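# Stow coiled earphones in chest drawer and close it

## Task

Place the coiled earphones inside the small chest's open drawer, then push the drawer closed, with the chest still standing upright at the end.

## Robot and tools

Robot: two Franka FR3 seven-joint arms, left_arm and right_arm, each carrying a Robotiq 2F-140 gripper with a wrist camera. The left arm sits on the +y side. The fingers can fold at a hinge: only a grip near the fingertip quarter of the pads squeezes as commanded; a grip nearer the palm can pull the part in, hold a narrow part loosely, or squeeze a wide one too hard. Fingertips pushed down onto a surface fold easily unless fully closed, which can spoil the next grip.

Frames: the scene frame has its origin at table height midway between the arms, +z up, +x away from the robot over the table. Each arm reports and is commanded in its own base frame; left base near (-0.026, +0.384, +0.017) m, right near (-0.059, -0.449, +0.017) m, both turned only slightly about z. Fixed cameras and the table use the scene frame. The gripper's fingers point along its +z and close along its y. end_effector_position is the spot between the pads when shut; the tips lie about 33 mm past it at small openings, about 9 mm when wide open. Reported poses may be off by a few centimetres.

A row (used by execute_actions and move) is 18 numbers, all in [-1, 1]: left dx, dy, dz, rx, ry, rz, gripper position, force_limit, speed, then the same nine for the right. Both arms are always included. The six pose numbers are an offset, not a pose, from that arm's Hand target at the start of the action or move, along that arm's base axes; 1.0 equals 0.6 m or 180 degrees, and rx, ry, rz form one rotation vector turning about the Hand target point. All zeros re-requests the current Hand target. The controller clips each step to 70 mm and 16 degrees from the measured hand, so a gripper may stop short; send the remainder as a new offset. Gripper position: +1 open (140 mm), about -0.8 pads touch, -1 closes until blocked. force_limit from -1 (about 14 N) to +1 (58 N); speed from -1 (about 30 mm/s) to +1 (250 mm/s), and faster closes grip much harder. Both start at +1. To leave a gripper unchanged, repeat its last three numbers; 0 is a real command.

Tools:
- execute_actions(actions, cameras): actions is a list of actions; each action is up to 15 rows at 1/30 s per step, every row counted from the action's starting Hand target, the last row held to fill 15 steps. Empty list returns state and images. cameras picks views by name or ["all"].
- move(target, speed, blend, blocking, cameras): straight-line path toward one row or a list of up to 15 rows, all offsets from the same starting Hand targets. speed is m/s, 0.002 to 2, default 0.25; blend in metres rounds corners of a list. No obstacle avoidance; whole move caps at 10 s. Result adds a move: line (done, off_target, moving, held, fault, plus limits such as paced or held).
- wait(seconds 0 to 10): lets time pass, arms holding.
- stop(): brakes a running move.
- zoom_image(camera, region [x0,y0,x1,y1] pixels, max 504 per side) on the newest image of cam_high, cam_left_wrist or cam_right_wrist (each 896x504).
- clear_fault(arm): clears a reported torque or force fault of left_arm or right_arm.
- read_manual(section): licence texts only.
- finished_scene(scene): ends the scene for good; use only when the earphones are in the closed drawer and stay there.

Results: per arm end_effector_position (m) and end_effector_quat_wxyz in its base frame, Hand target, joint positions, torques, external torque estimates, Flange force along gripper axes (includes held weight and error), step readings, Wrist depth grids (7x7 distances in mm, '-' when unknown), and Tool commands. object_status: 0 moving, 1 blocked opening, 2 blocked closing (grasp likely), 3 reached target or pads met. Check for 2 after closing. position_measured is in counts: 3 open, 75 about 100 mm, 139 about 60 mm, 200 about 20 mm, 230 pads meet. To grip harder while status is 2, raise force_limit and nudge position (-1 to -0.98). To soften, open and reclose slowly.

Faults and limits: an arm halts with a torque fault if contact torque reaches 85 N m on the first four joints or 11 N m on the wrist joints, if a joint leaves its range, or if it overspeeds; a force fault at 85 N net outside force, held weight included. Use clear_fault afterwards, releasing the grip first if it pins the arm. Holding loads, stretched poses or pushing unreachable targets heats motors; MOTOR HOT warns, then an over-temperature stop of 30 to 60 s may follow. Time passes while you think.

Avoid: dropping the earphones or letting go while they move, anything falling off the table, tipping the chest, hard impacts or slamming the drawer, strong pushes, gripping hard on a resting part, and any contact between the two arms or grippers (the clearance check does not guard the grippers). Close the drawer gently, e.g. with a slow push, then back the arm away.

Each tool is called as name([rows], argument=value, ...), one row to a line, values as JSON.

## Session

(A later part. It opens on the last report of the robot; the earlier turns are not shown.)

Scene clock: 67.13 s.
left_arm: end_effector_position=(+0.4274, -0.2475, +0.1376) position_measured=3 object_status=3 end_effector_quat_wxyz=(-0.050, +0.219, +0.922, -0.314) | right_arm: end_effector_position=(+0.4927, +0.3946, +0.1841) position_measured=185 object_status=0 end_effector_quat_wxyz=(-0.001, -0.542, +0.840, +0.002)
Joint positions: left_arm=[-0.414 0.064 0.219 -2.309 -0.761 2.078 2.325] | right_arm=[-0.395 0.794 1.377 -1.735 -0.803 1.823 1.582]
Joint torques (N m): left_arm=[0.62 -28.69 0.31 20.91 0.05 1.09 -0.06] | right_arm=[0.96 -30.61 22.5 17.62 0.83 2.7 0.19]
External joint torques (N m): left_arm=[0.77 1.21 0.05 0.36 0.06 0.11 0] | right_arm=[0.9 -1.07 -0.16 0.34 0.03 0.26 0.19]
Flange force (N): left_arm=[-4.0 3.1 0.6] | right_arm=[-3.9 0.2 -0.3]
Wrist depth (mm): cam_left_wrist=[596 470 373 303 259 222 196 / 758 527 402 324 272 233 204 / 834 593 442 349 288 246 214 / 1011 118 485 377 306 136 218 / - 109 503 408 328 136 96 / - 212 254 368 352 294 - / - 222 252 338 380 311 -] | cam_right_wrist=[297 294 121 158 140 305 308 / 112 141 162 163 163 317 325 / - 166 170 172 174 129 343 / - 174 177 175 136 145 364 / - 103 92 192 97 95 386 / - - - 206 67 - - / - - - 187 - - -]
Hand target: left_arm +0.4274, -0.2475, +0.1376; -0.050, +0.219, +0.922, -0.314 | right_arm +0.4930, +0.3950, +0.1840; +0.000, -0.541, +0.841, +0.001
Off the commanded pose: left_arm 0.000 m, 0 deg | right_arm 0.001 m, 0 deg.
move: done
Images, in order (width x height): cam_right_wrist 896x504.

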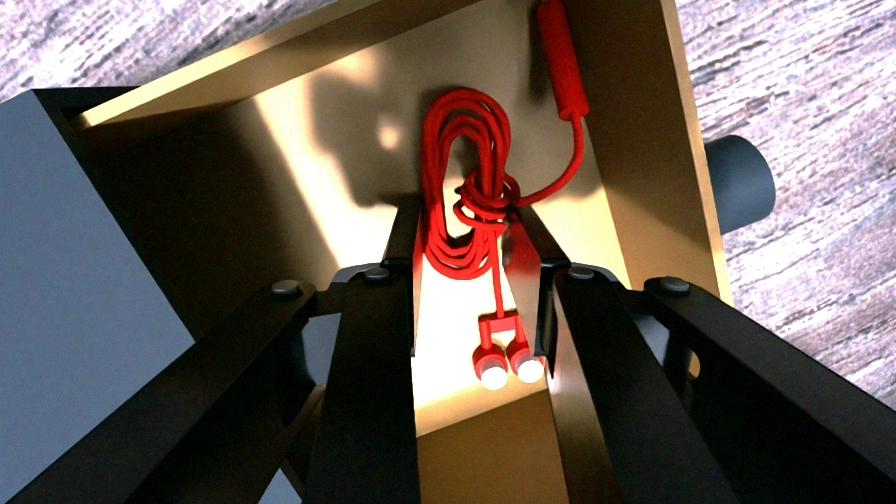

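move([
  [0,0,0,0,0,0,1,1,1,0,0,0,0,0,0,-0.31,-0.6,-0.8],
  [0,0,0,0,0,0,1,1,1,0,0,0.08,0,0,0,-0.31,-0.6,-0.8],
  [0,0,0,0,0,0,1,1,1,-0.1,0,0.3,0,0,0,-0.31,-0.6,-0.8],
], speed=[0.1,0.1,0.2], blend=[0,0.02,0], cameras=["cam_high","cam_right_wrist"])

Scene clock: 87.80 s.
left_arm: end_effector_position=(+0.4274, -0.2475, +0.1376) position_measured=3 object_status=3 end_effector_quat_wxyz=(-0.050, +0.219, +0.922, -0.314) | right_arm: end_effector_position=(+0.4336, +0.3956, +0.3636) position_measured=168 object_status=3 end_effector_quat_wxyz=(+0.001, -0.539, +0.842, +0.000)
Joint positions: left_arm=[-0.414 0.064 0.219 -2.309 -0.761 2.078 2.325] | right_arm=[-0.489 0.608 1.645 -1.563 -0.609 1.524 1.57]
Joint velocities: left_arm=[within noise] | right_arm=[-0.001 -0.001 0.001 0 0 -0.005 0]
Joint torques (N m): left_arm=[0.64 -28.66 0.3 20.86 0.04 1.08 -0.07] | right_arm=[-0.12 -20.88 18.71 20.54 1.27 2.16 -0.15]
External joint torques (N m): left_arm=[0.74 1.29 -0.01 0.24 0.05 0.09 0] | right_arm=[-0.19 -0.31 0.72 1.31 0.46 -0.28 -0.15]
Flange force (N): left_arm=[-3.9 3.1 0.9] | right_arm=[-0.7 -0.9 -4.7]
Wrist depth (mm): cam_left_wrist=[601 477 369 303 259 222 196 / 744 529 401 324 272 233 204 / 807 593 438 348 289 246 214 / 991 119 483 375 307 137 218 / - 109 507 408 327 137 96 / - 216 253 377 354 296 - / - 222 253 336 381 312 -] | cam_right_wrist=[461 464 467 469 472 473 478 / 484 486 343 489 498 499 503 / 502 278 362 357 523 526 531 / 289 290 360 373 168 555 561 / - 79 93 579 - 93 591 / - 79 - 623 - 73 70 / - - - 667 - - -]
Hand target: left_arm +0.4274, -0.2475, +0.1376; -0.050, +0.219, +0.922, -0.314 | right_arm +0.4330, +0.3950, +0.3640; +0.000, -0.541, +0.841, +0.001
Off the commanded pose: left_arm 0.000 m, 0 deg | right_arm 0.001 m, 0 deg.
move: done
Images, in order (width x height): cam_high 896x504, cam_right_wrist 896x504.

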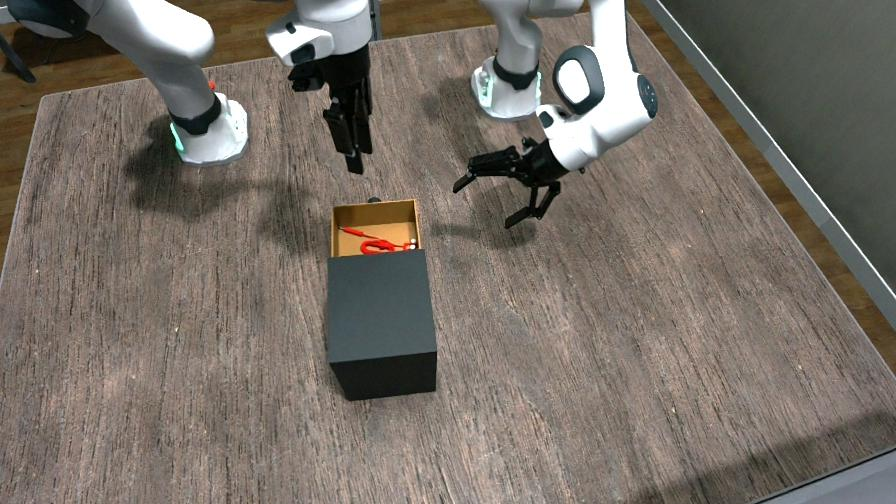

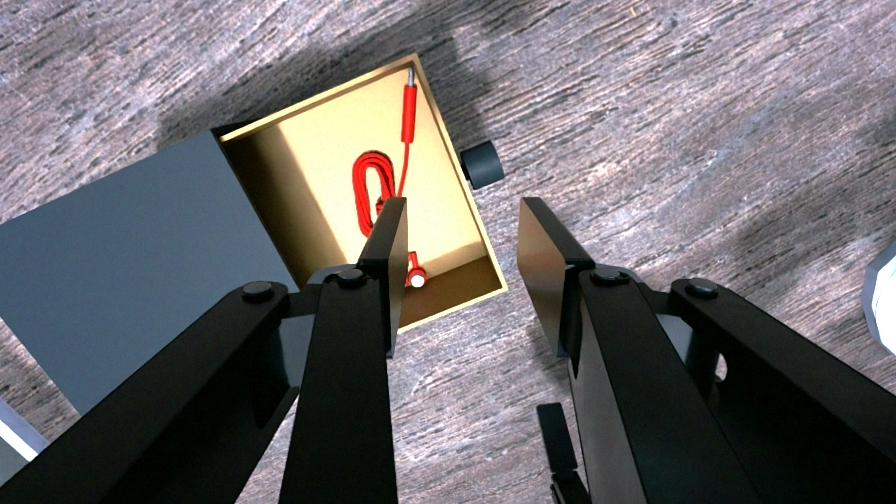

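zoom_image(camera="cam_right_wrist", region=[200, 30, 540, 340])

zoom_image(camera="cam_high", region=[310, 170, 450, 290])

Scaled by 1.482 from the camera's 896x504 image, which has a finer 1280x720 frame.

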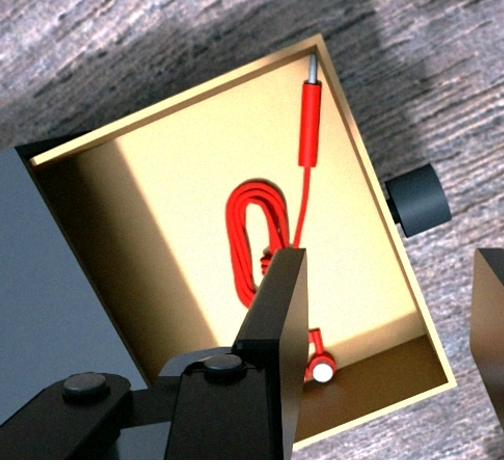

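Scaled by 3.600 from the camera's 896x504 image, which has a finer 1280x720 frame.

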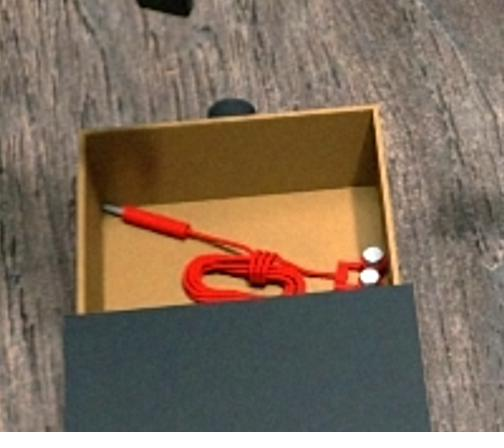

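move([
  [0,0,0,0,0,0,1,1,1,-0.1133,0.0225,-0.0567,0,0,-0.224,-1,-1,0],
  [0,0,0,0,0,0,1,1,1,-0.1133,0.0225,-0.315,0,0,-0.224,-1,-1,0],
], speed=[0.25,0.2], blend=[0.03,0], cameras=["cam_high","cam_right_wrist"])

Scene clock: 94.30 s.
left_arm: end_effector_position=(+0.4274, -0.2475, +0.1376) position_measured=3 object_status=3 end_effector_quat_wxyz=(-0.050, +0.219, +0.922, -0.314) | right_arm: end_effector_position=(+0.3640, +0.4074, +0.1743) position_measured=233 object_status=3 end_effector_quat_wxyz=(-0.002, -0.221, +0.975, +0.000)
Joint positions: left_arm=[-0.414 0.064 0.219 -2.309 -0.761 2.078 2.325] | right_arm=[-0.535 0.297 1.44 -2.121 -0.347 2.13 2.214]
Joint velocities: left_arm=[within noise] | right_arm=[0.003 0.002 -0.002 0 0.002 0.004 0.005]
Joint torques (N m): left_arm=[0.6 -28.68 0.35 20.88 0.04 1.09 -0.05] | right_arm=[0.87 -11.95 9.14 23.89 0.96 2.64 0.06]
External joint torques (N m): left_arm=[0.69 1.12 0.03 0.41 0.05 0.11 0.01] | right_arm=[0.95 -1.01 0.03 1.5 0.21 0.2 0.06]
Flange force (N): left_arm=[-4.0 2.9 0.6] | right_arm=[0.0 0.0 0.0]
Wrist depth (mm): cam_left_wrist=[596 470 373 302 258 222 196 / 753 524 400 324 271 234 205 / 742 572 440 349 288 247 214 / 243 118 484 374 307 137 218 / - 109 503 404 329 137 96 / - 216 254 374 352 295 - / - 222 252 336 383 310 -] | cam_right_wrist=[294 295 297 298 301 302 303 / 307 309 311 314 316 318 319 / 324 327 329 330 333 336 338 / 343 345 346 123 349 354 358 / 359 171 - 88 88 372 380 / - - - - 70 - 401 / - - - - - - -]
Hand target: left_arm +0.4274, -0.2475, +0.1376; -0.050, +0.219, +0.922, -0.314 | right_arm +0.3650, +0.4085, +0.1750; +0.000, -0.218, +0.976, +0.001
Off the commanded pose: left_arm 0.000 m, 0 deg | right_arm 0.002 m, 0 deg.
move: done
Images, in order (width x height): cam_high 896x504, cam_right_wrist 896x504.

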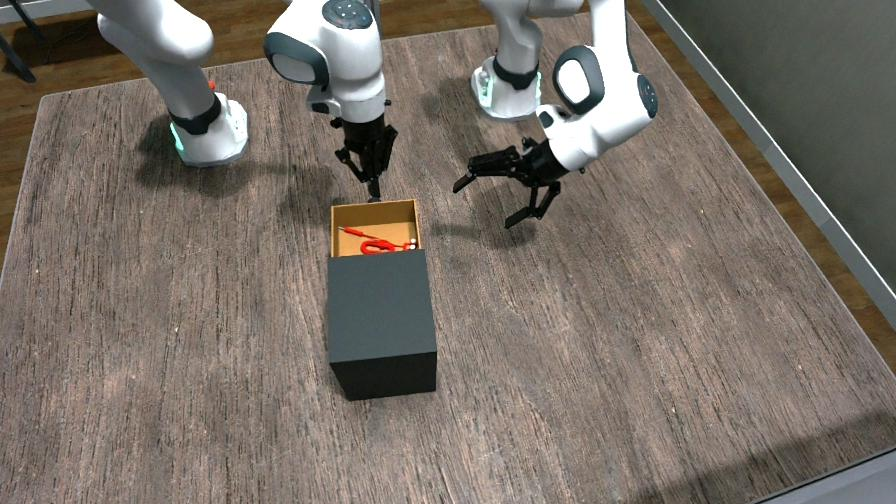

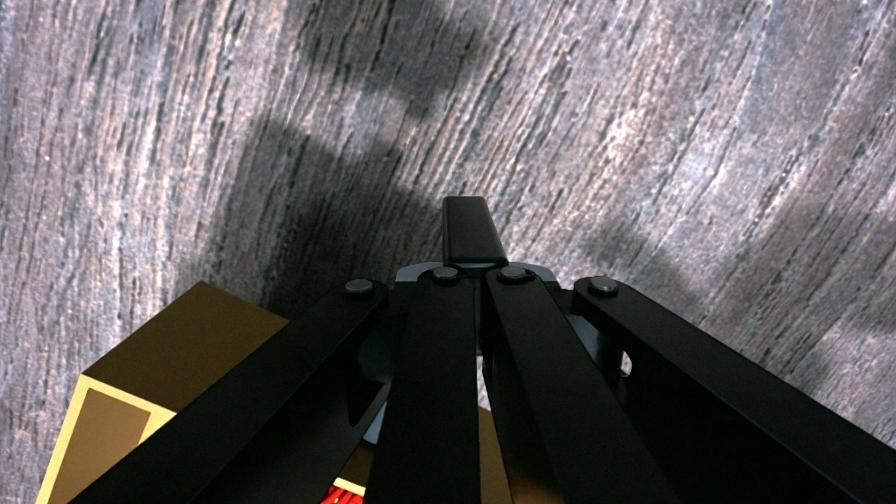

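move(target=[0,0,0,0,0,0,1,1,1,0.1,-0.0056,0,0,0,0,-1,-1,0], speed=0.06, cameras=["cam_high","cam_right_wrist"])

Scene clock: 96.50 s.
left_arm: end_effector_position=(+0.4274, -0.2475, +0.1376) position_measured=3 object_status=3 end_effector_quat_wxyz=(-0.050, +0.219, +0.922, -0.314) | right_arm: end_effector_position=(+0.4248, +0.4059, +0.1754) position_measured=233 object_status=3 end_effector_quat_wxyz=(+0.001, -0.214, +0.977, +0.002)
Joint positions: left_arm=[-0.414 0.064 0.219 -2.309 -0.761 2.078 2.325] | right_arm=[-0.365 0.417 1.235 -1.967 -0.447 2.07 2.205]
Joint velocities: left_arm=[within noise] | right_arm=[0.001 0 -0.003 0 -0.001 -0.004 -0.003]
Joint torques (N m): left_arm=[0.62 -28.64 0.33 20.95 0.04 1.09 -0.06] | right_arm=[1 -21.04 12.92 23.28 0.74 2.15 -0.23]
External joint torques (N m): left_arm=[0.63 1.23 -0.08 0.39 0.05 0.09 0] | right_arm=[0.83 0.27 0.35 1.55 -0.04 -0.3 -0.23]
Flange force (N): left_arm=[-4.2 2.9 0.8] | right_arm=[-9.4 4.3 -1.6]
Wrist depth (mm): cam_left_wrist=[607 477 368 304 259 222 196 / 751 528 400 323 272 234 204 / 860 597 435 347 288 246 214 / 953 118 482 376 307 137 218 / - 109 540 402 329 137 96 / - 219 255 367 354 296 - / - 217 252 336 382 311 -] | cam_right_wrist=[291 294 295 298 299 300 302 / 307 308 311 313 315 316 318 / 324 325 327 329 332 336 336 / 341 336 344 124 348 354 357 / - 128 - 88 88 372 380 / - - - - 70 - 398 / - - - - - - -]
Hand target: left_arm +0.4274, -0.2475, +0.1376; -0.050, +0.219, +0.922, -0.314 | right_arm +0.4250, +0.4051, +0.1750; +0.000, -0.218, +0.976, +0.001
Off the commanded pose: left_arm 0.000 m, 0 deg | right_arm 0.001 m, 0 deg.
move: done
Images, in order (width x height): cam_high 896x504, cam_right_wrist 896x504.

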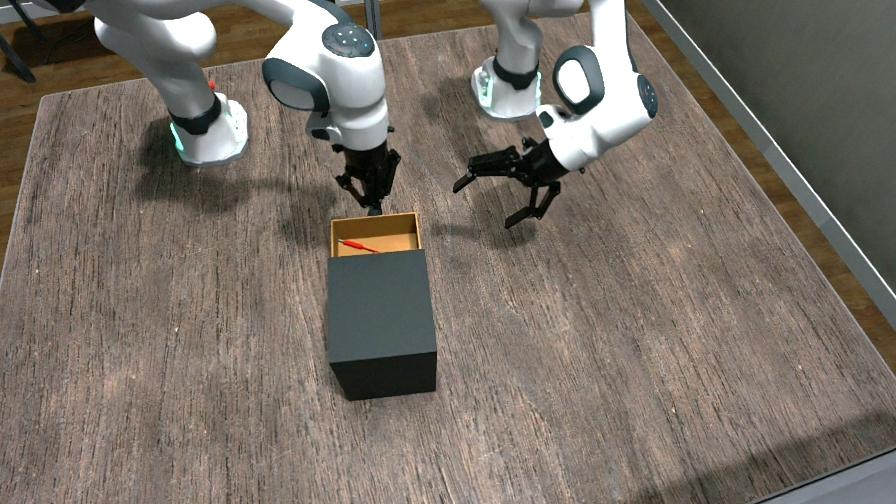

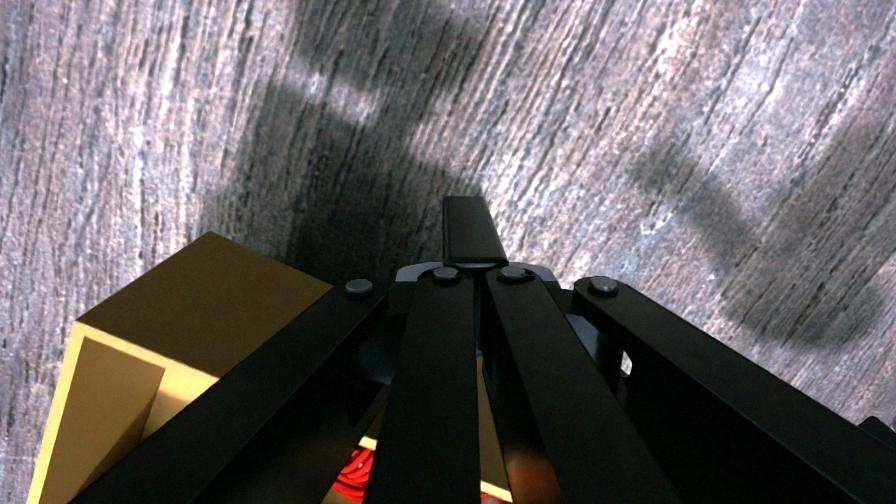

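move(target=[0,0,0,0,0,0,1,1,1,0.12,-0.0067,0,0,0,0,-1,-1,0], speed=0.07, cameras=["cam_high","cam_right_wrist"])

Scene clock: 98.60 s.
left_arm: end_effector_position=(+0.4274, -0.2475, +0.1376) position_measured=3 object_status=3 end_effector_quat_wxyz=(-0.050, +0.219, +0.922, -0.314) | right_arm: end_effector_position=(+0.4970, +0.4017, +0.1755) position_measured=233 object_status=3 end_effector_quat_wxyz=(+0.001, -0.214, +0.977, +0.002)
Joint positions: left_arm=[-0.414 0.064 0.219 -2.309 -0.761 2.078 2.325] | right_arm=[-0.236 0.57 1.094 -1.745 -0.545 1.975 2.157]
Joint velocities: left_arm=[within noise] | right_arm=[0 0.001 0.002 0 -0.002 -0.003 -0.006]
Joint torques (N m): left_arm=[0.61 -28.7 0.31 20.88 0.04 1.1 -0.01] | right_arm=[1.02 -31.22 15.97 22.57 0.71 2.23 -0.24]
External joint torques (N m): left_arm=[0.54 1.15 -0.17 0.36 0.05 0.1 0.05] | right_arm=[1.04 0.1 0.2 1.49 -0.1 -0.22 -0.24]
Flange force (N): left_arm=[-3.9 2.7 0.9] | right_arm=[-10.3 3.9 -1.8]
Wrist depth (mm): cam_left_wrist=[594 476 373 302 259 222 196 / 751 529 403 323 271 234 204 / 826 589 440 348 289 246 214 / 2193 118 482 375 307 137 218 / - 109 541 401 330 137 96 / - 281 635 375 352 295 - / - 271 282 336 384 310 -] | cam_right_wrist=[291 292 294 296 297 298 300 / 306 307 309 310 313 314 316 / 322 324 322 326 330 332 334 / 339 155 - 114 346 352 353 / - 126 - 88 88 369 375 / - - - - 70 - 398 / - - - - - - -]
Hand target: left_arm +0.4274, -0.2475, +0.1376; -0.050, +0.219, +0.922, -0.314 | right_arm +0.4970, +0.4011, +0.1750; +0.000, -0.218, +0.976, +0.001
Off the commanded pose: left_arm 0.000 m, 0 deg | right_arm 0.001 m, 1 deg.
move: done
Images, in order (width x height): cam_high 896x504, cam_right_wrist 896x504.

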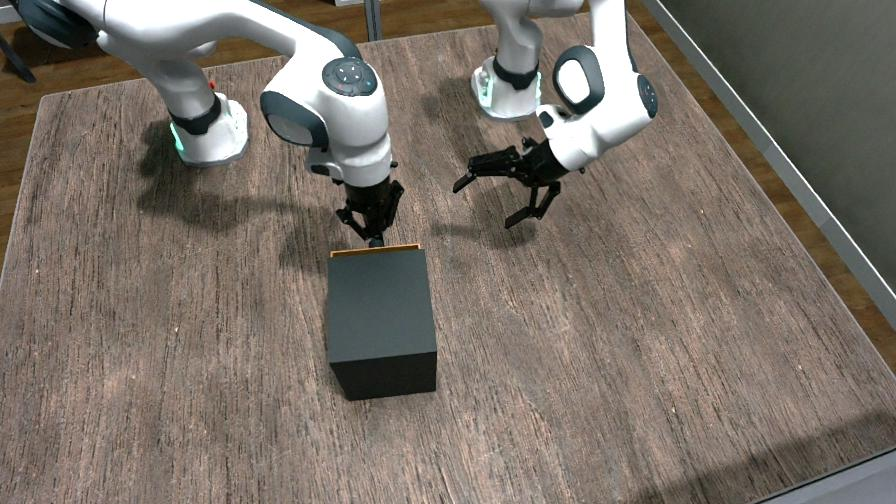

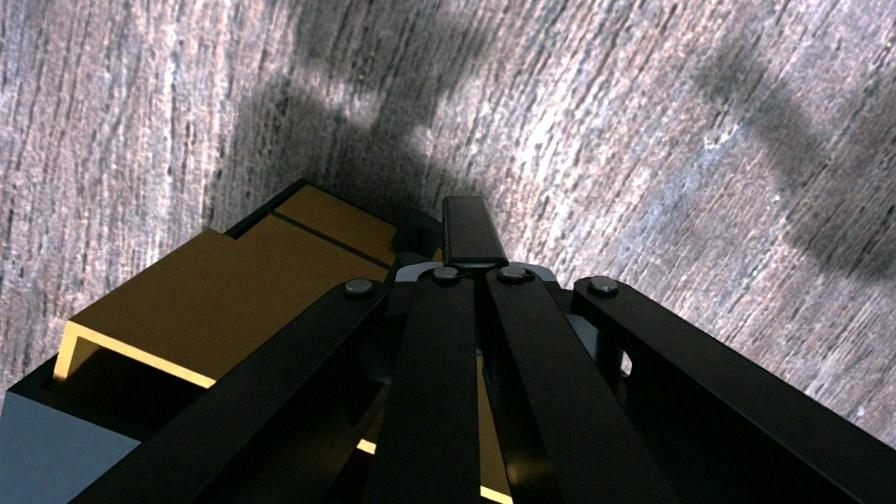

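move(target=[0,0,0,0,0,0,1,1,1,0.01,-0.0006,0,0,0,0,-1,-1,0], speed=0.03)

move(target=[0,0,0,0,0,0,1,1,1,0.005,-0.0003,0,0,0,0,-1,-1,0], speed=0.03, cameras=["cam_high","cam_right_wrist"])

Scene clock: 100.17 s.
left_arm: end_effector_position=(+0.4274, -0.2475, +0.1376) position_measured=3 object_status=3 end_effector_quat_wxyz=(-0.050, +0.219, +0.922, -0.314) | right_arm: end_effector_position=(+0.5023, +0.4019, +0.1757) position_measured=233 object_status=3 end_effector_quat_wxyz=(+0.000, -0.214, +0.977, +0.002)
Joint positions: left_arm=[-0.414 0.064 0.219 -2.309 -0.761 2.078 2.325] | right_arm=[-0.227 0.583 1.087 -1.725 -0.552 1.966 2.151]
Joint velocities: left_arm=[within noise] | right_arm=[0.003 0.001 -0.001 0.002 -0.003 -0.004 -0.002]
Joint torques (N m): left_arm=[0.68 -28.69 0.32 20.88 0.04 1.08 -0.06] | right_arm=[1.18 -31.93 15.7 22.82 0.51 2.21 -0.28]
External joint torques (N m): left_arm=[0.82 1.28 0.05 0.27 0.06 0.1 0] | right_arm=[1.39 0.02 -0.13 1.8 -0.29 -0.23 -0.28]
Flange force (N): left_arm=[-3.9 3.2 0.7] | right_arm=[-13.7 5.1 -1.7]
Wrist depth (mm): cam_left_wrist=[627 473 370 304 259 223 196 / 744 525 402 321 273 232 205 / 826 593 439 349 288 246 214 / 972 118 485 373 308 137 218 / - 109 539 407 329 137 96 / - 286 400 374 350 294 - / - 271 284 336 382 311 -] | cam_right_wrist=[291 292 294 296 297 299 299 / 305 307 309 311 313 315 316 / 321 325 320 325 331 331 335 / 340 154 220 124 345 351 353 / - 130 - 88 88 369 374 / - - - - 70 - 397 / - - - - - - -]
Hand target: left_arm +0.4274, -0.2475, +0.1376; -0.050, +0.219, +0.922, -0.314 | right_arm +0.5030, +0.4007, +0.1750; +0.000, -0.218, +0.976, +0.001
Off the commanded pose: left_arm 0.000 m, 0 deg | right_arm 0.002 m, 0 deg.
move: done

Scene clock: 100.87 s.
left_arm: end_effector_position=(+0.4274, -0.2475, +0.1376) position_measured=3 object_status=3 end_effector_quat_wxyz=(-0.050, +0.219, +0.922, -0.314) | right_arm: end_effector_position=(+0.5052, +0.4018, +0.1758) position_measured=233 object_status=3 end_effector_quat_wxyz=(+0.000, -0.215, +0.977, +0.002)
Joint positions: left_arm=[-0.414 0.064 0.219 -2.309 -0.761 2.078 2.325] | right_arm=[-0.223 0.59 1.083 -1.715 -0.557 1.961 2.149]
Joint velocities: left_arm=[within noise] | right_arm=[0.002 0.002 -0.001 0.002 -0.003 -0.003 -0.002]
Joint torques (N m): left_arm=[0.64 -28.75 0.3 20.88 0.05 1.1 -0.04] | right_arm=[0.72 -32.2 15.72 22.14 0.51 2.18 -0.17]
External joint torques (N m): left_arm=[0.62 1.12 -0.14 0.34 0.05 0.11 0.02] | right_arm=[0.69 0.18 -0.41 1.26 -0.3 -0.26 -0.18]
Flange force (N): left_arm=[-3.8 2.7 0.8] | right_arm=[-10.1 3.3 -0.9]
Wrist depth (mm): cam_left_wrist=[601 475 370 304 259 222 196 / 753 527 400 324 273 234 205 / 849 597 439 347 287 246 214 / 964 118 484 376 306 137 217 / - 110 541 407 328 137 96 / - 291 434 364 352 295 - / - 277 289 333 382 312 -] | cam_right_wrist=[290 293 295 296 298 298 300 / 305 307 308 311 312 314 316 / 321 323 320 325 329 331 334 / 340 154 172 123 346 350 352 / - 124 - 88 88 369 375 / - - - - 70 - 396 / - - - - - - -]
Hand target: left_arm +0.4274, -0.2475, +0.1376; -0.050, +0.219, +0.922, -0.314 | right_arm +0.5060, +0.4006, +0.1750; +0.000, -0.218, +0.976, +0.001
Off the commanded pose: left_arm 0.000 m, 0 deg | right_arm 0.002 m, 0 deg.
move: done
Images, in order (width x height): cam_high 896x504, cam_right_wrist 896x504.

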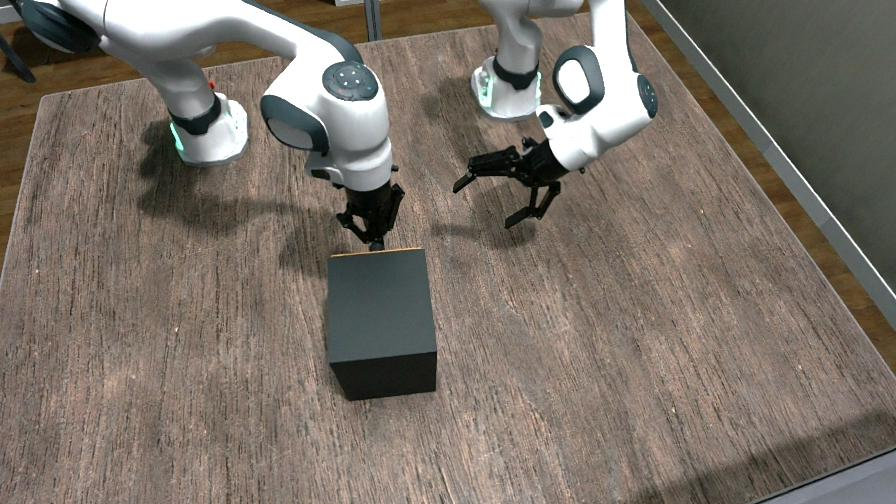

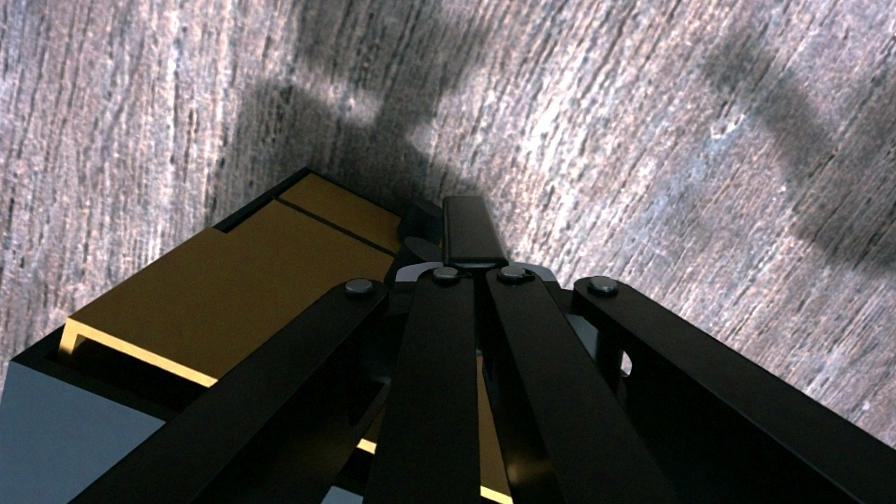

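move(target=[0,0,0,0,0,0,1,1,1,0.0083,-0.0005,0,0,0,0,-1,-1,0], speed=0.03)

move(target=[0,0,0,0,0,0,1,1,1,0.005,-0.0003,0,0,0,0,-1,-1,0], speed=0.03, cameras=["cam_high","cam_right_wrist"])

Scene clock: 101.93 s.
left_arm: end_effector_position=(+0.4274, -0.2475, +0.1376) position_measured=3 object_status=3 end_effector_quat_wxyz=(-0.050, +0.219, +0.922, -0.314) | right_arm: end_effector_position=(+0.5103, +0.4015, +0.1758) position_measured=233 object_status=3 end_effector_quat_wxyz=(+0.000, -0.215, +0.977, +0.002)
Joint positions: left_arm=[-0.414 0.064 0.219 -2.309 -0.761 2.078 2.325] | right_arm=[-0.215 0.601 1.076 -1.697 -0.563 1.954 2.145]
Joint velocities: left_arm=[within noise] | right_arm=[0.002 0 -0.001 0.001 -0.003 -0.003 -0.004]
Joint torques (N m): left_arm=[0.64 -28.65 0.29 20.9 0.06 1.1 -0.03] | right_arm=[1.08 -33.37 15.94 22.66 0.57 2.22 -0.19]
External joint torques (N m): left_arm=[0.65 1.26 -0.11 0.31 0.06 0.1 0.03] | right_arm=[1.11 -0.37 -0.36 1.81 -0.24 -0.23 -0.19]
Flange force (N): left_arm=[-4.0 3.0 1.0] | right_arm=[-12.2 4.3 -2.1]
Wrist depth (mm): cam_left_wrist=[599 474 370 303 260 222 196 / 760 526 405 324 271 234 204 / 829 596 439 348 288 247 215 / 987 118 485 375 308 137 219 / - 109 545 406 328 137 96 / - 299 401 375 355 296 - / - 278 280 337 381 311 -] | cam_right_wrist=[291 292 294 295 297 299 299 / 305 307 309 311 313 315 315 / 323 322 319 324 330 331 332 / 336 153 - 123 345 351 352 / - 124 - 88 88 368 376 / - - - - 70 - 396 / - - - - - - -]
Hand target: left_arm +0.4274, -0.2475, +0.1376; -0.050, +0.219, +0.922, -0.314 | right_arm +0.5110, +0.4003, +0.1750; +0.000, -0.218, +0.976, +0.001
Off the commanded pose: left_arm 0.000 m, 0 deg | right_arm 0.002 m, 0 deg.
move: done

Scene clock: 102.63 s.
left_arm: end_effector_position=(+0.4274, -0.2475, +0.1376) position_measured=3 object_status=3 end_effector_quat_wxyz=(-0.050, +0.219, +0.922, -0.314) | right_arm: end_effector_position=(+0.5132, +0.4013, +0.1758) position_measured=233 object_status=3 end_effector_quat_wxyz=(+0.000, -0.215, +0.977, +0.002)
Joint positions: left_arm=[-0.414 0.064 0.219 -2.309 -0.761 2.078 2.325] | right_arm=[-0.211 0.608 1.073 -1.686 -0.567 1.949 2.142]
Joint velocities: left_arm=[within noise] | right_arm=[0.001 0.003 -0.001 0.001 -0.004 -0.003 -0.002]
Joint torques (N m): left_arm=[0.61 -28.69 0.33 20.92 0.05 1.09 -0.04] | right_arm=[-0.02 -32.86 16.06 21.84 0.6 2.17 -0.22]
External joint torques (N m): left_arm=[0.48 1.18 -0.21 0.39 0.05 0.09 0.02] | right_arm=[0.04 0.48 -0.3 1.08 -0.22 -0.26 -0.22]
Flange force (N): left_arm=[-4.1 2.7 1.0] | right_arm=[-7.8 1.6 -1.0]
Wrist depth (mm): cam_left_wrist=[594 477 370 304 260 222 195 / 755 528 402 323 270 233 204 / 857 593 442 348 288 246 214 / 964 118 484 375 308 137 217 / - 110 533 406 328 137 96 / - 299 415 374 353 295 - / - 278 270 339 381 312 -] | cam_right_wrist=[291 293 295 296 297 298 299 / 305 307 310 311 312 315 316 / 321 324 317 325 330 331 334 / 337 151 - 123 346 349 352 / - 124 - 88 88 369 375 / - - - - 70 - 396 / - - - - - - -]
Hand target: left_arm +0.4274, -0.2475, +0.1376; -0.050, +0.219, +0.922, -0.314 | right_arm +0.5140, +0.4001, +0.1750; +0.000, -0.218, +0.976, +0.001
Off the commanded pose: left_arm 0.000 m, 0 deg | right_arm 0.002 m, 0 deg.
move: done
Images, in order (width x height): cam_high 896x504, cam_right_wrist 896x504.

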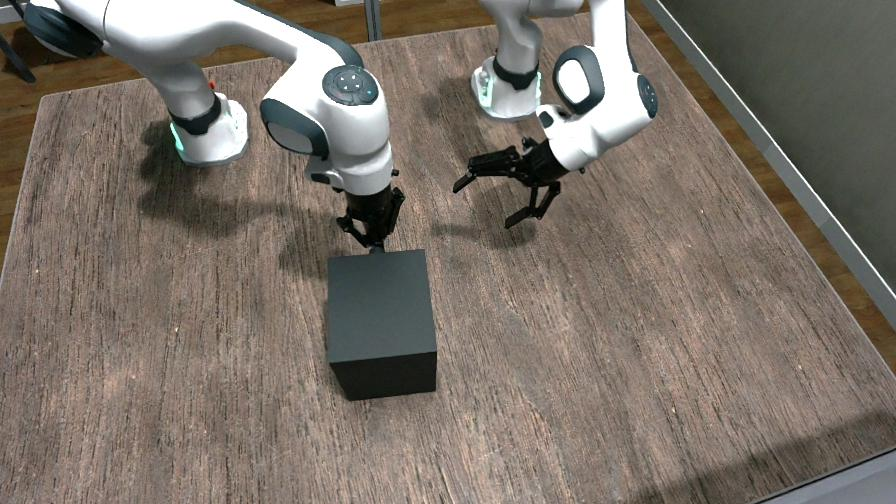

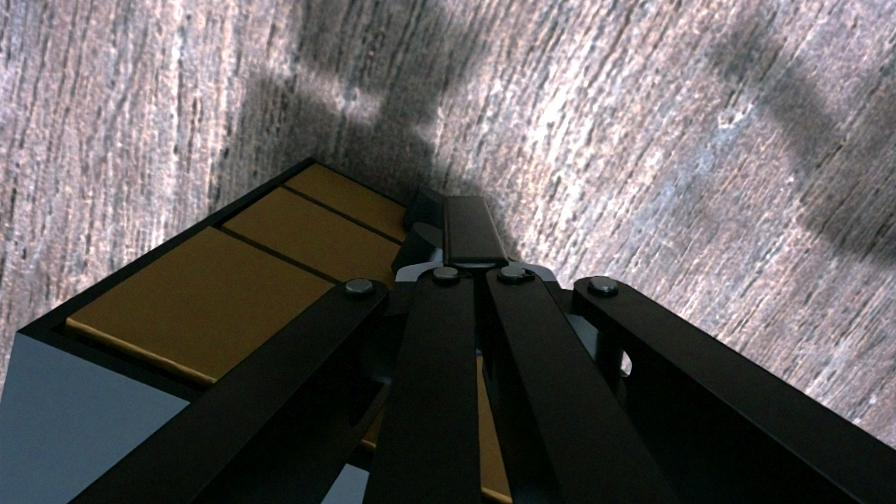

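zoom_image(camera="cam_right_wrist", region=[0, 140, 480, 504])

move(target=[0,0,0,0,0,0,1,1,1,0.0045,-0.0003,0,0,0,0,-1,-1,0], speed=0.03, cameras=["cam_right_wrist"])

Scaled by 1.050 from the camera's 896x504 image, which has a finer 1280x720 frame.

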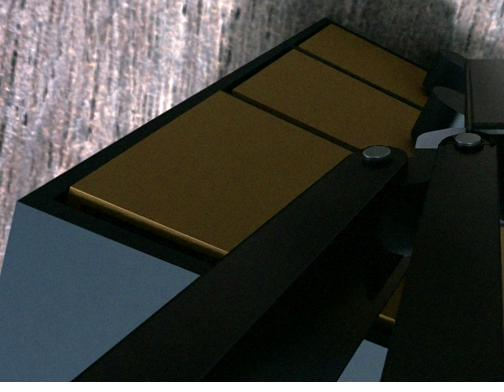

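Scene clock: 103.57 s.
left_arm: end_effector_position=(+0.4274, -0.2475, +0.1376) position_measured=3 object_status=3 end_effector_quat_wxyz=(-0.050, +0.219, +0.922, -0.314) | right_arm: end_effector_position=(+0.5151, +0.4013, +0.1757) position_measured=233 object_status=3 end_effector_quat_wxyz=(+0.000, -0.215, +0.977, +0.002)
Joint positions: left_arm=[-0.414 0.064 0.219 -2.309 -0.761 2.078 2.325] | right_arm=[-0.207 0.614 1.07 -1.677 -0.57 1.943 2.14]
Joint velocities: left_arm=[within noise] | right_arm=[0 0.001 0 0.003 -0.002 -0.003 -0.001]
Joint torques (N m): left_arm=[0.6 -28.7 0.31 20.93 0.04 1.1 -0.06] | right_arm=[0.45 -33.12 15.9 22.98 0.35 2.32 -0.21]
External joint torques (N m): left_arm=[0.64 1.26 -0.06 0.33 0.05 0.11 0] | right_arm=[0.33 0.6 -0.72 2.22 -0.47 -0.13 -0.21]
Flange force (N): left_arm=[-4.1 3.0 0.9] | right_arm=[-15.3 3.7 -1.3]
Wrist depth (mm): cam_left_wrist=[603 471 371 304 261 223 196 / 740 528 400 324 271 234 204 / 812 591 439 348 289 245 214 / 1020 118 483 375 309 137 218 / - 110 540 405 330 137 96 / - 305 439 376 353 294 - / - 279 - 338 382 312 -] | cam_right_wrist=[291 292 294 296 298 299 299 / 305 307 309 309 311 314 315 / 321 323 320 324 330 331 333 / 336 150 - 114 344 350 354 / - 124 - 88 88 368 375 / - - - - 70 - 395 / - - - - - - -]
Hand target: left_arm +0.4274, -0.2475, +0.1376; -0.050, +0.219, +0.922, -0.314 | right_arm +0.5167, +0.3999, +0.1750; +0.000, -0.218, +0.976, +0.001
Off the commanded pose: left_arm 0.000 m, 0 deg | right_arm 0.002 m, 0 deg.
move: done
Images, in order (width x height): cam_right_wrist 896x504.

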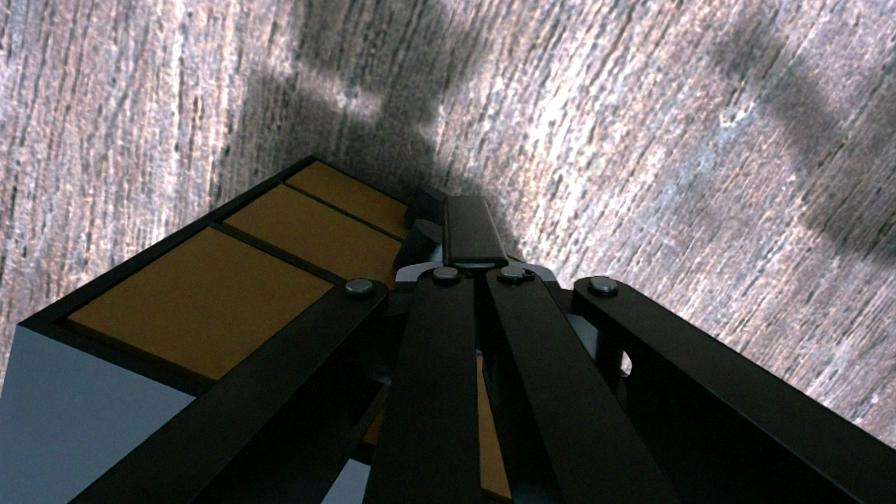

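move(target=[0,0,0,0,0,0,1,1,1,0.0033,-0.0002,0,0,0,0,-1,-1,0], speed=0.02, cameras=["cam_right_wrist","cam_high"])

zoom_image(camera="cam_right_wrist", region=[0, 140, 480, 504])

Scene clock: 104.53 s.
left_arm: end_effector_position=(+0.4274, -0.2475, +0.1376) position_measured=3 object_status=3 end_effector_quat_wxyz=(-0.050, +0.219, +0.922, -0.314) | right_arm: end_effector_position=(+0.5153, +0.4014, +0.1756) position_measured=233 object_status=3 end_effector_quat_wxyz=(-0.002, -0.216, +0.976, +0.001)
Joint positions: left_arm=[-0.414 0.064 0.219 -2.309 -0.761 2.078 2.325] | right_arm=[-0.203 0.619 1.07 -1.671 -0.572 1.937 2.138]
Joint velocities: left_arm=[within noise] | right_arm=[0 0.002 0 0.002 -0.002 -0.003 -0.001]
Joint torques (N m): left_arm=[0.6 -28.65 0.27 20.88 0.06 1.08 -0.05] | right_arm=[0 -33.76 15.48 23.21 0.03 2.82 -0.25]
External joint torques (N m): left_arm=[0.61 1.39 -0.14 0.24 0.07 0.08 0.01] | right_arm=[0.07 0.05 -1.07 2.53 -0.79 0.4 -0.25]
Flange force (N): left_arm=[-4.1 3.1 1.2] | right_arm=[-14.6 3.0 -0.8]
Wrist depth (mm): cam_left_wrist=[593 473 369 303 260 223 196 / 755 525 401 326 272 233 204 / 812 590 440 348 287 247 214 / 976 118 484 377 309 137 218 / - 110 536 407 330 137 96 / - 304 406 364 354 296 - / - 279 287 337 383 311 -] | cam_right_wrist=[290 292 294 295 297 299 299 / 306 307 309 310 313 313 316 / 322 323 319 324 329 333 333 / 336 149 - 114 345 349 351 / - 124 - 88 88 367 373 / - - - - 70 - 394 / - - - - - - -]
Hand target: left_arm +0.4274, -0.2475, +0.1376; -0.050, +0.219, +0.922, -0.314 | right_arm +0.5187, +0.3998, +0.1750; +0.000, -0.218, +0.976, +0.001
Off the commanded pose: left_arm 0.000 m, 0 deg | right_arm 0.004 m, 0 deg.
move: off_target (right_arm)
Images, in order (width x height): cam_high 896x504, cam_right_wrist 896x504.

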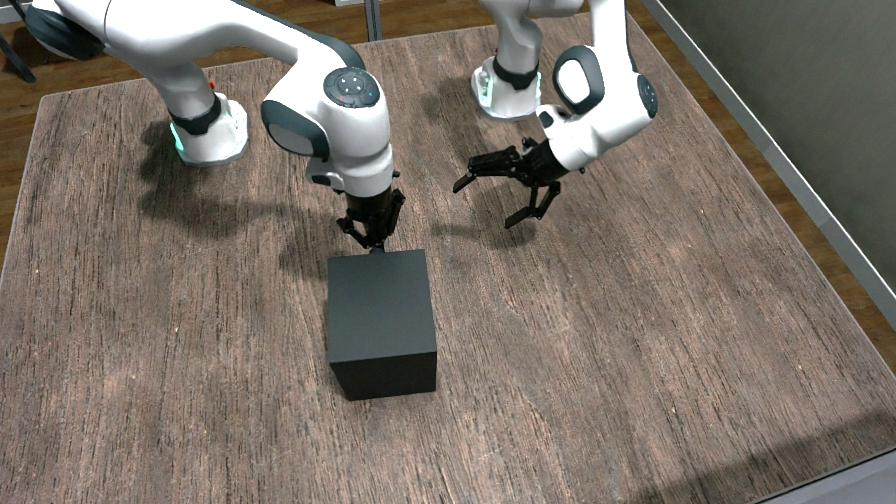

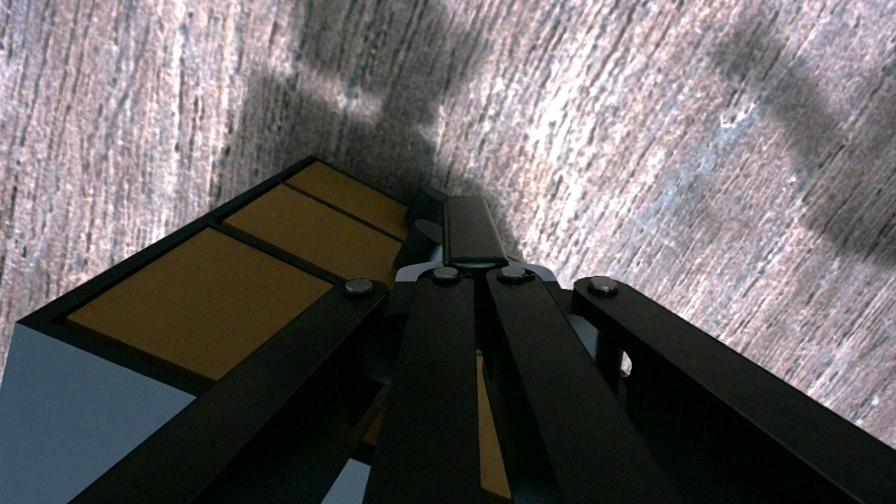

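Scaled by 1.050 from the camera's 896x504 image, which has a finer 1280x720 frame.

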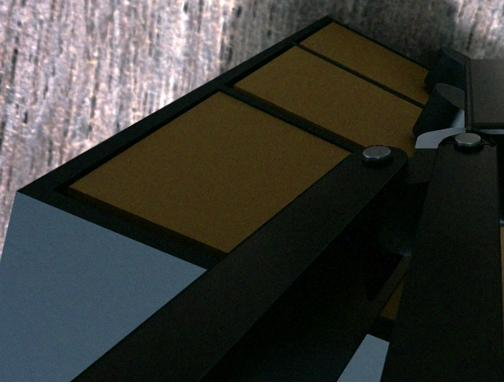

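move([
  [0,0,0,0,0,0,1,1,1,-0.03,0.0017,0,0,0,0,-1,-1,0],
  [0,0,0,0,0,0,1,1,1,-0.17,0.0095,0.1,0,0,0,-1,-1,0],
], speed=[0.08,0.2], blend=[0.01,0], cameras=["cam_high","cam_right_wrist"])

Scene clock: 107.90 s.
left_arm: end_effector_position=(+0.4274, -0.2475, +0.1376) position_measured=3 object_status=3 end_effector_quat_wxyz=(-0.050, +0.219, +0.922, -0.314) | right_arm: end_effector_position=(+0.4170, +0.4046, +0.2351) position_measured=233 object_status=3 end_effector_quat_wxyz=(+0.000, -0.216, +0.976, -0.001)
Joint positions: left_arm=[-0.414 0.064 0.219 -2.309 -0.761 2.078 2.325] | right_arm=[-0.467 0.336 1.359 -1.904 -0.357 1.953 2.154]
Joint torques (N m): left_arm=[0.61 -28.65 0.31 20.95 0.04 1.08 -0.07] | right_arm=[-0.44 -16.76 10.98 23.57 1.32 2.76 -0.12]
External joint torques (N m): left_arm=[0.62 1.29 -0.09 0.36 0.05 0.08 -0.01] | right_arm=[-0.3 -0.67 0.67 0.71 0.52 0.36 -0.12]
Flange force (N): left_arm=[-4.3 3.0 0.9] | right_arm=[7.2 -3.2 -3.1]
Wrist depth (mm): cam_left_wrist=[596 474 371 303 259 223 195 / 749 529 400 325 271 233 205 / 823 596 436 348 289 245 214 / 995 118 483 378 309 137 218 / - 109 540 398 328 137 96 / - 797 393 365 352 294 - / - 288 299 338 385 311 -] | cam_right_wrist=[348 350 352 355 356 357 357 / 365 367 370 372 374 375 375 / 385 387 389 389 394 396 398 / 406 408 406 123 411 419 422 / 434 430 - 88 88 438 437 / 452 - - - 70 - 196 / - - - - - - -]
Hand target: left_arm +0.4274, -0.2475, +0.1376; -0.050, +0.219, +0.922, -0.314 | right_arm +0.4167, +0.4055, +0.2350; +0.000, -0.218, +0.976, +0.001
Off the commanded pose: left_arm 0.000 m, 0 deg | right_arm 0.001 m, 0 deg.
move: done; blend cut to 0.009 m at target 1
Images, in order (width x height): cam_high 896x504, cam_right_wrist 896x504.

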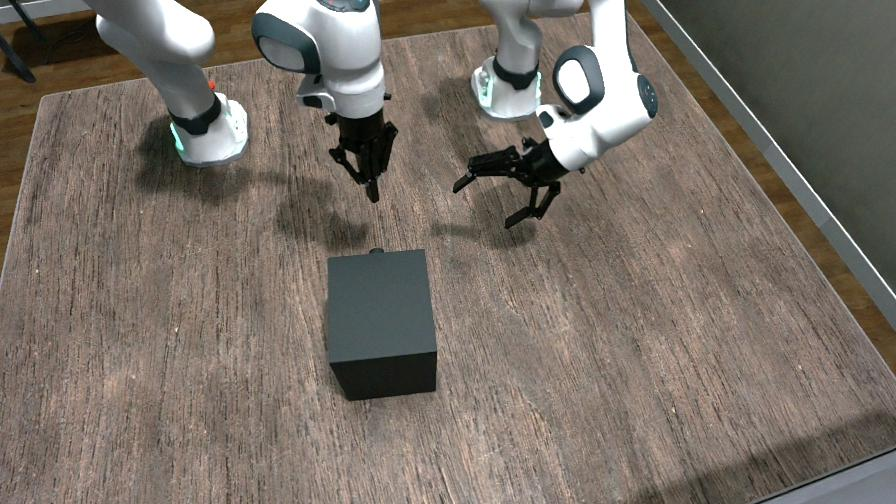

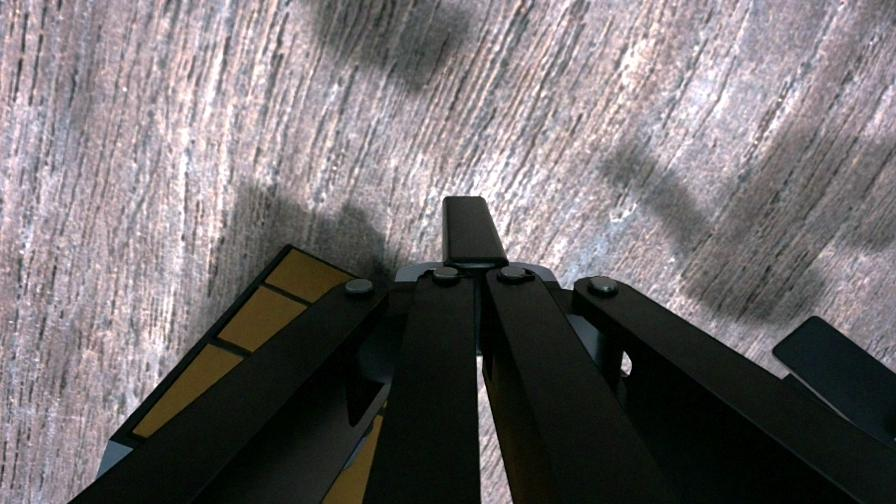

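Drawer is shut flush, chest upright and unmoved, with the earphones inside. Finishing scene 1.

finished_scene(scene=1)

The scene is finished: the task was done.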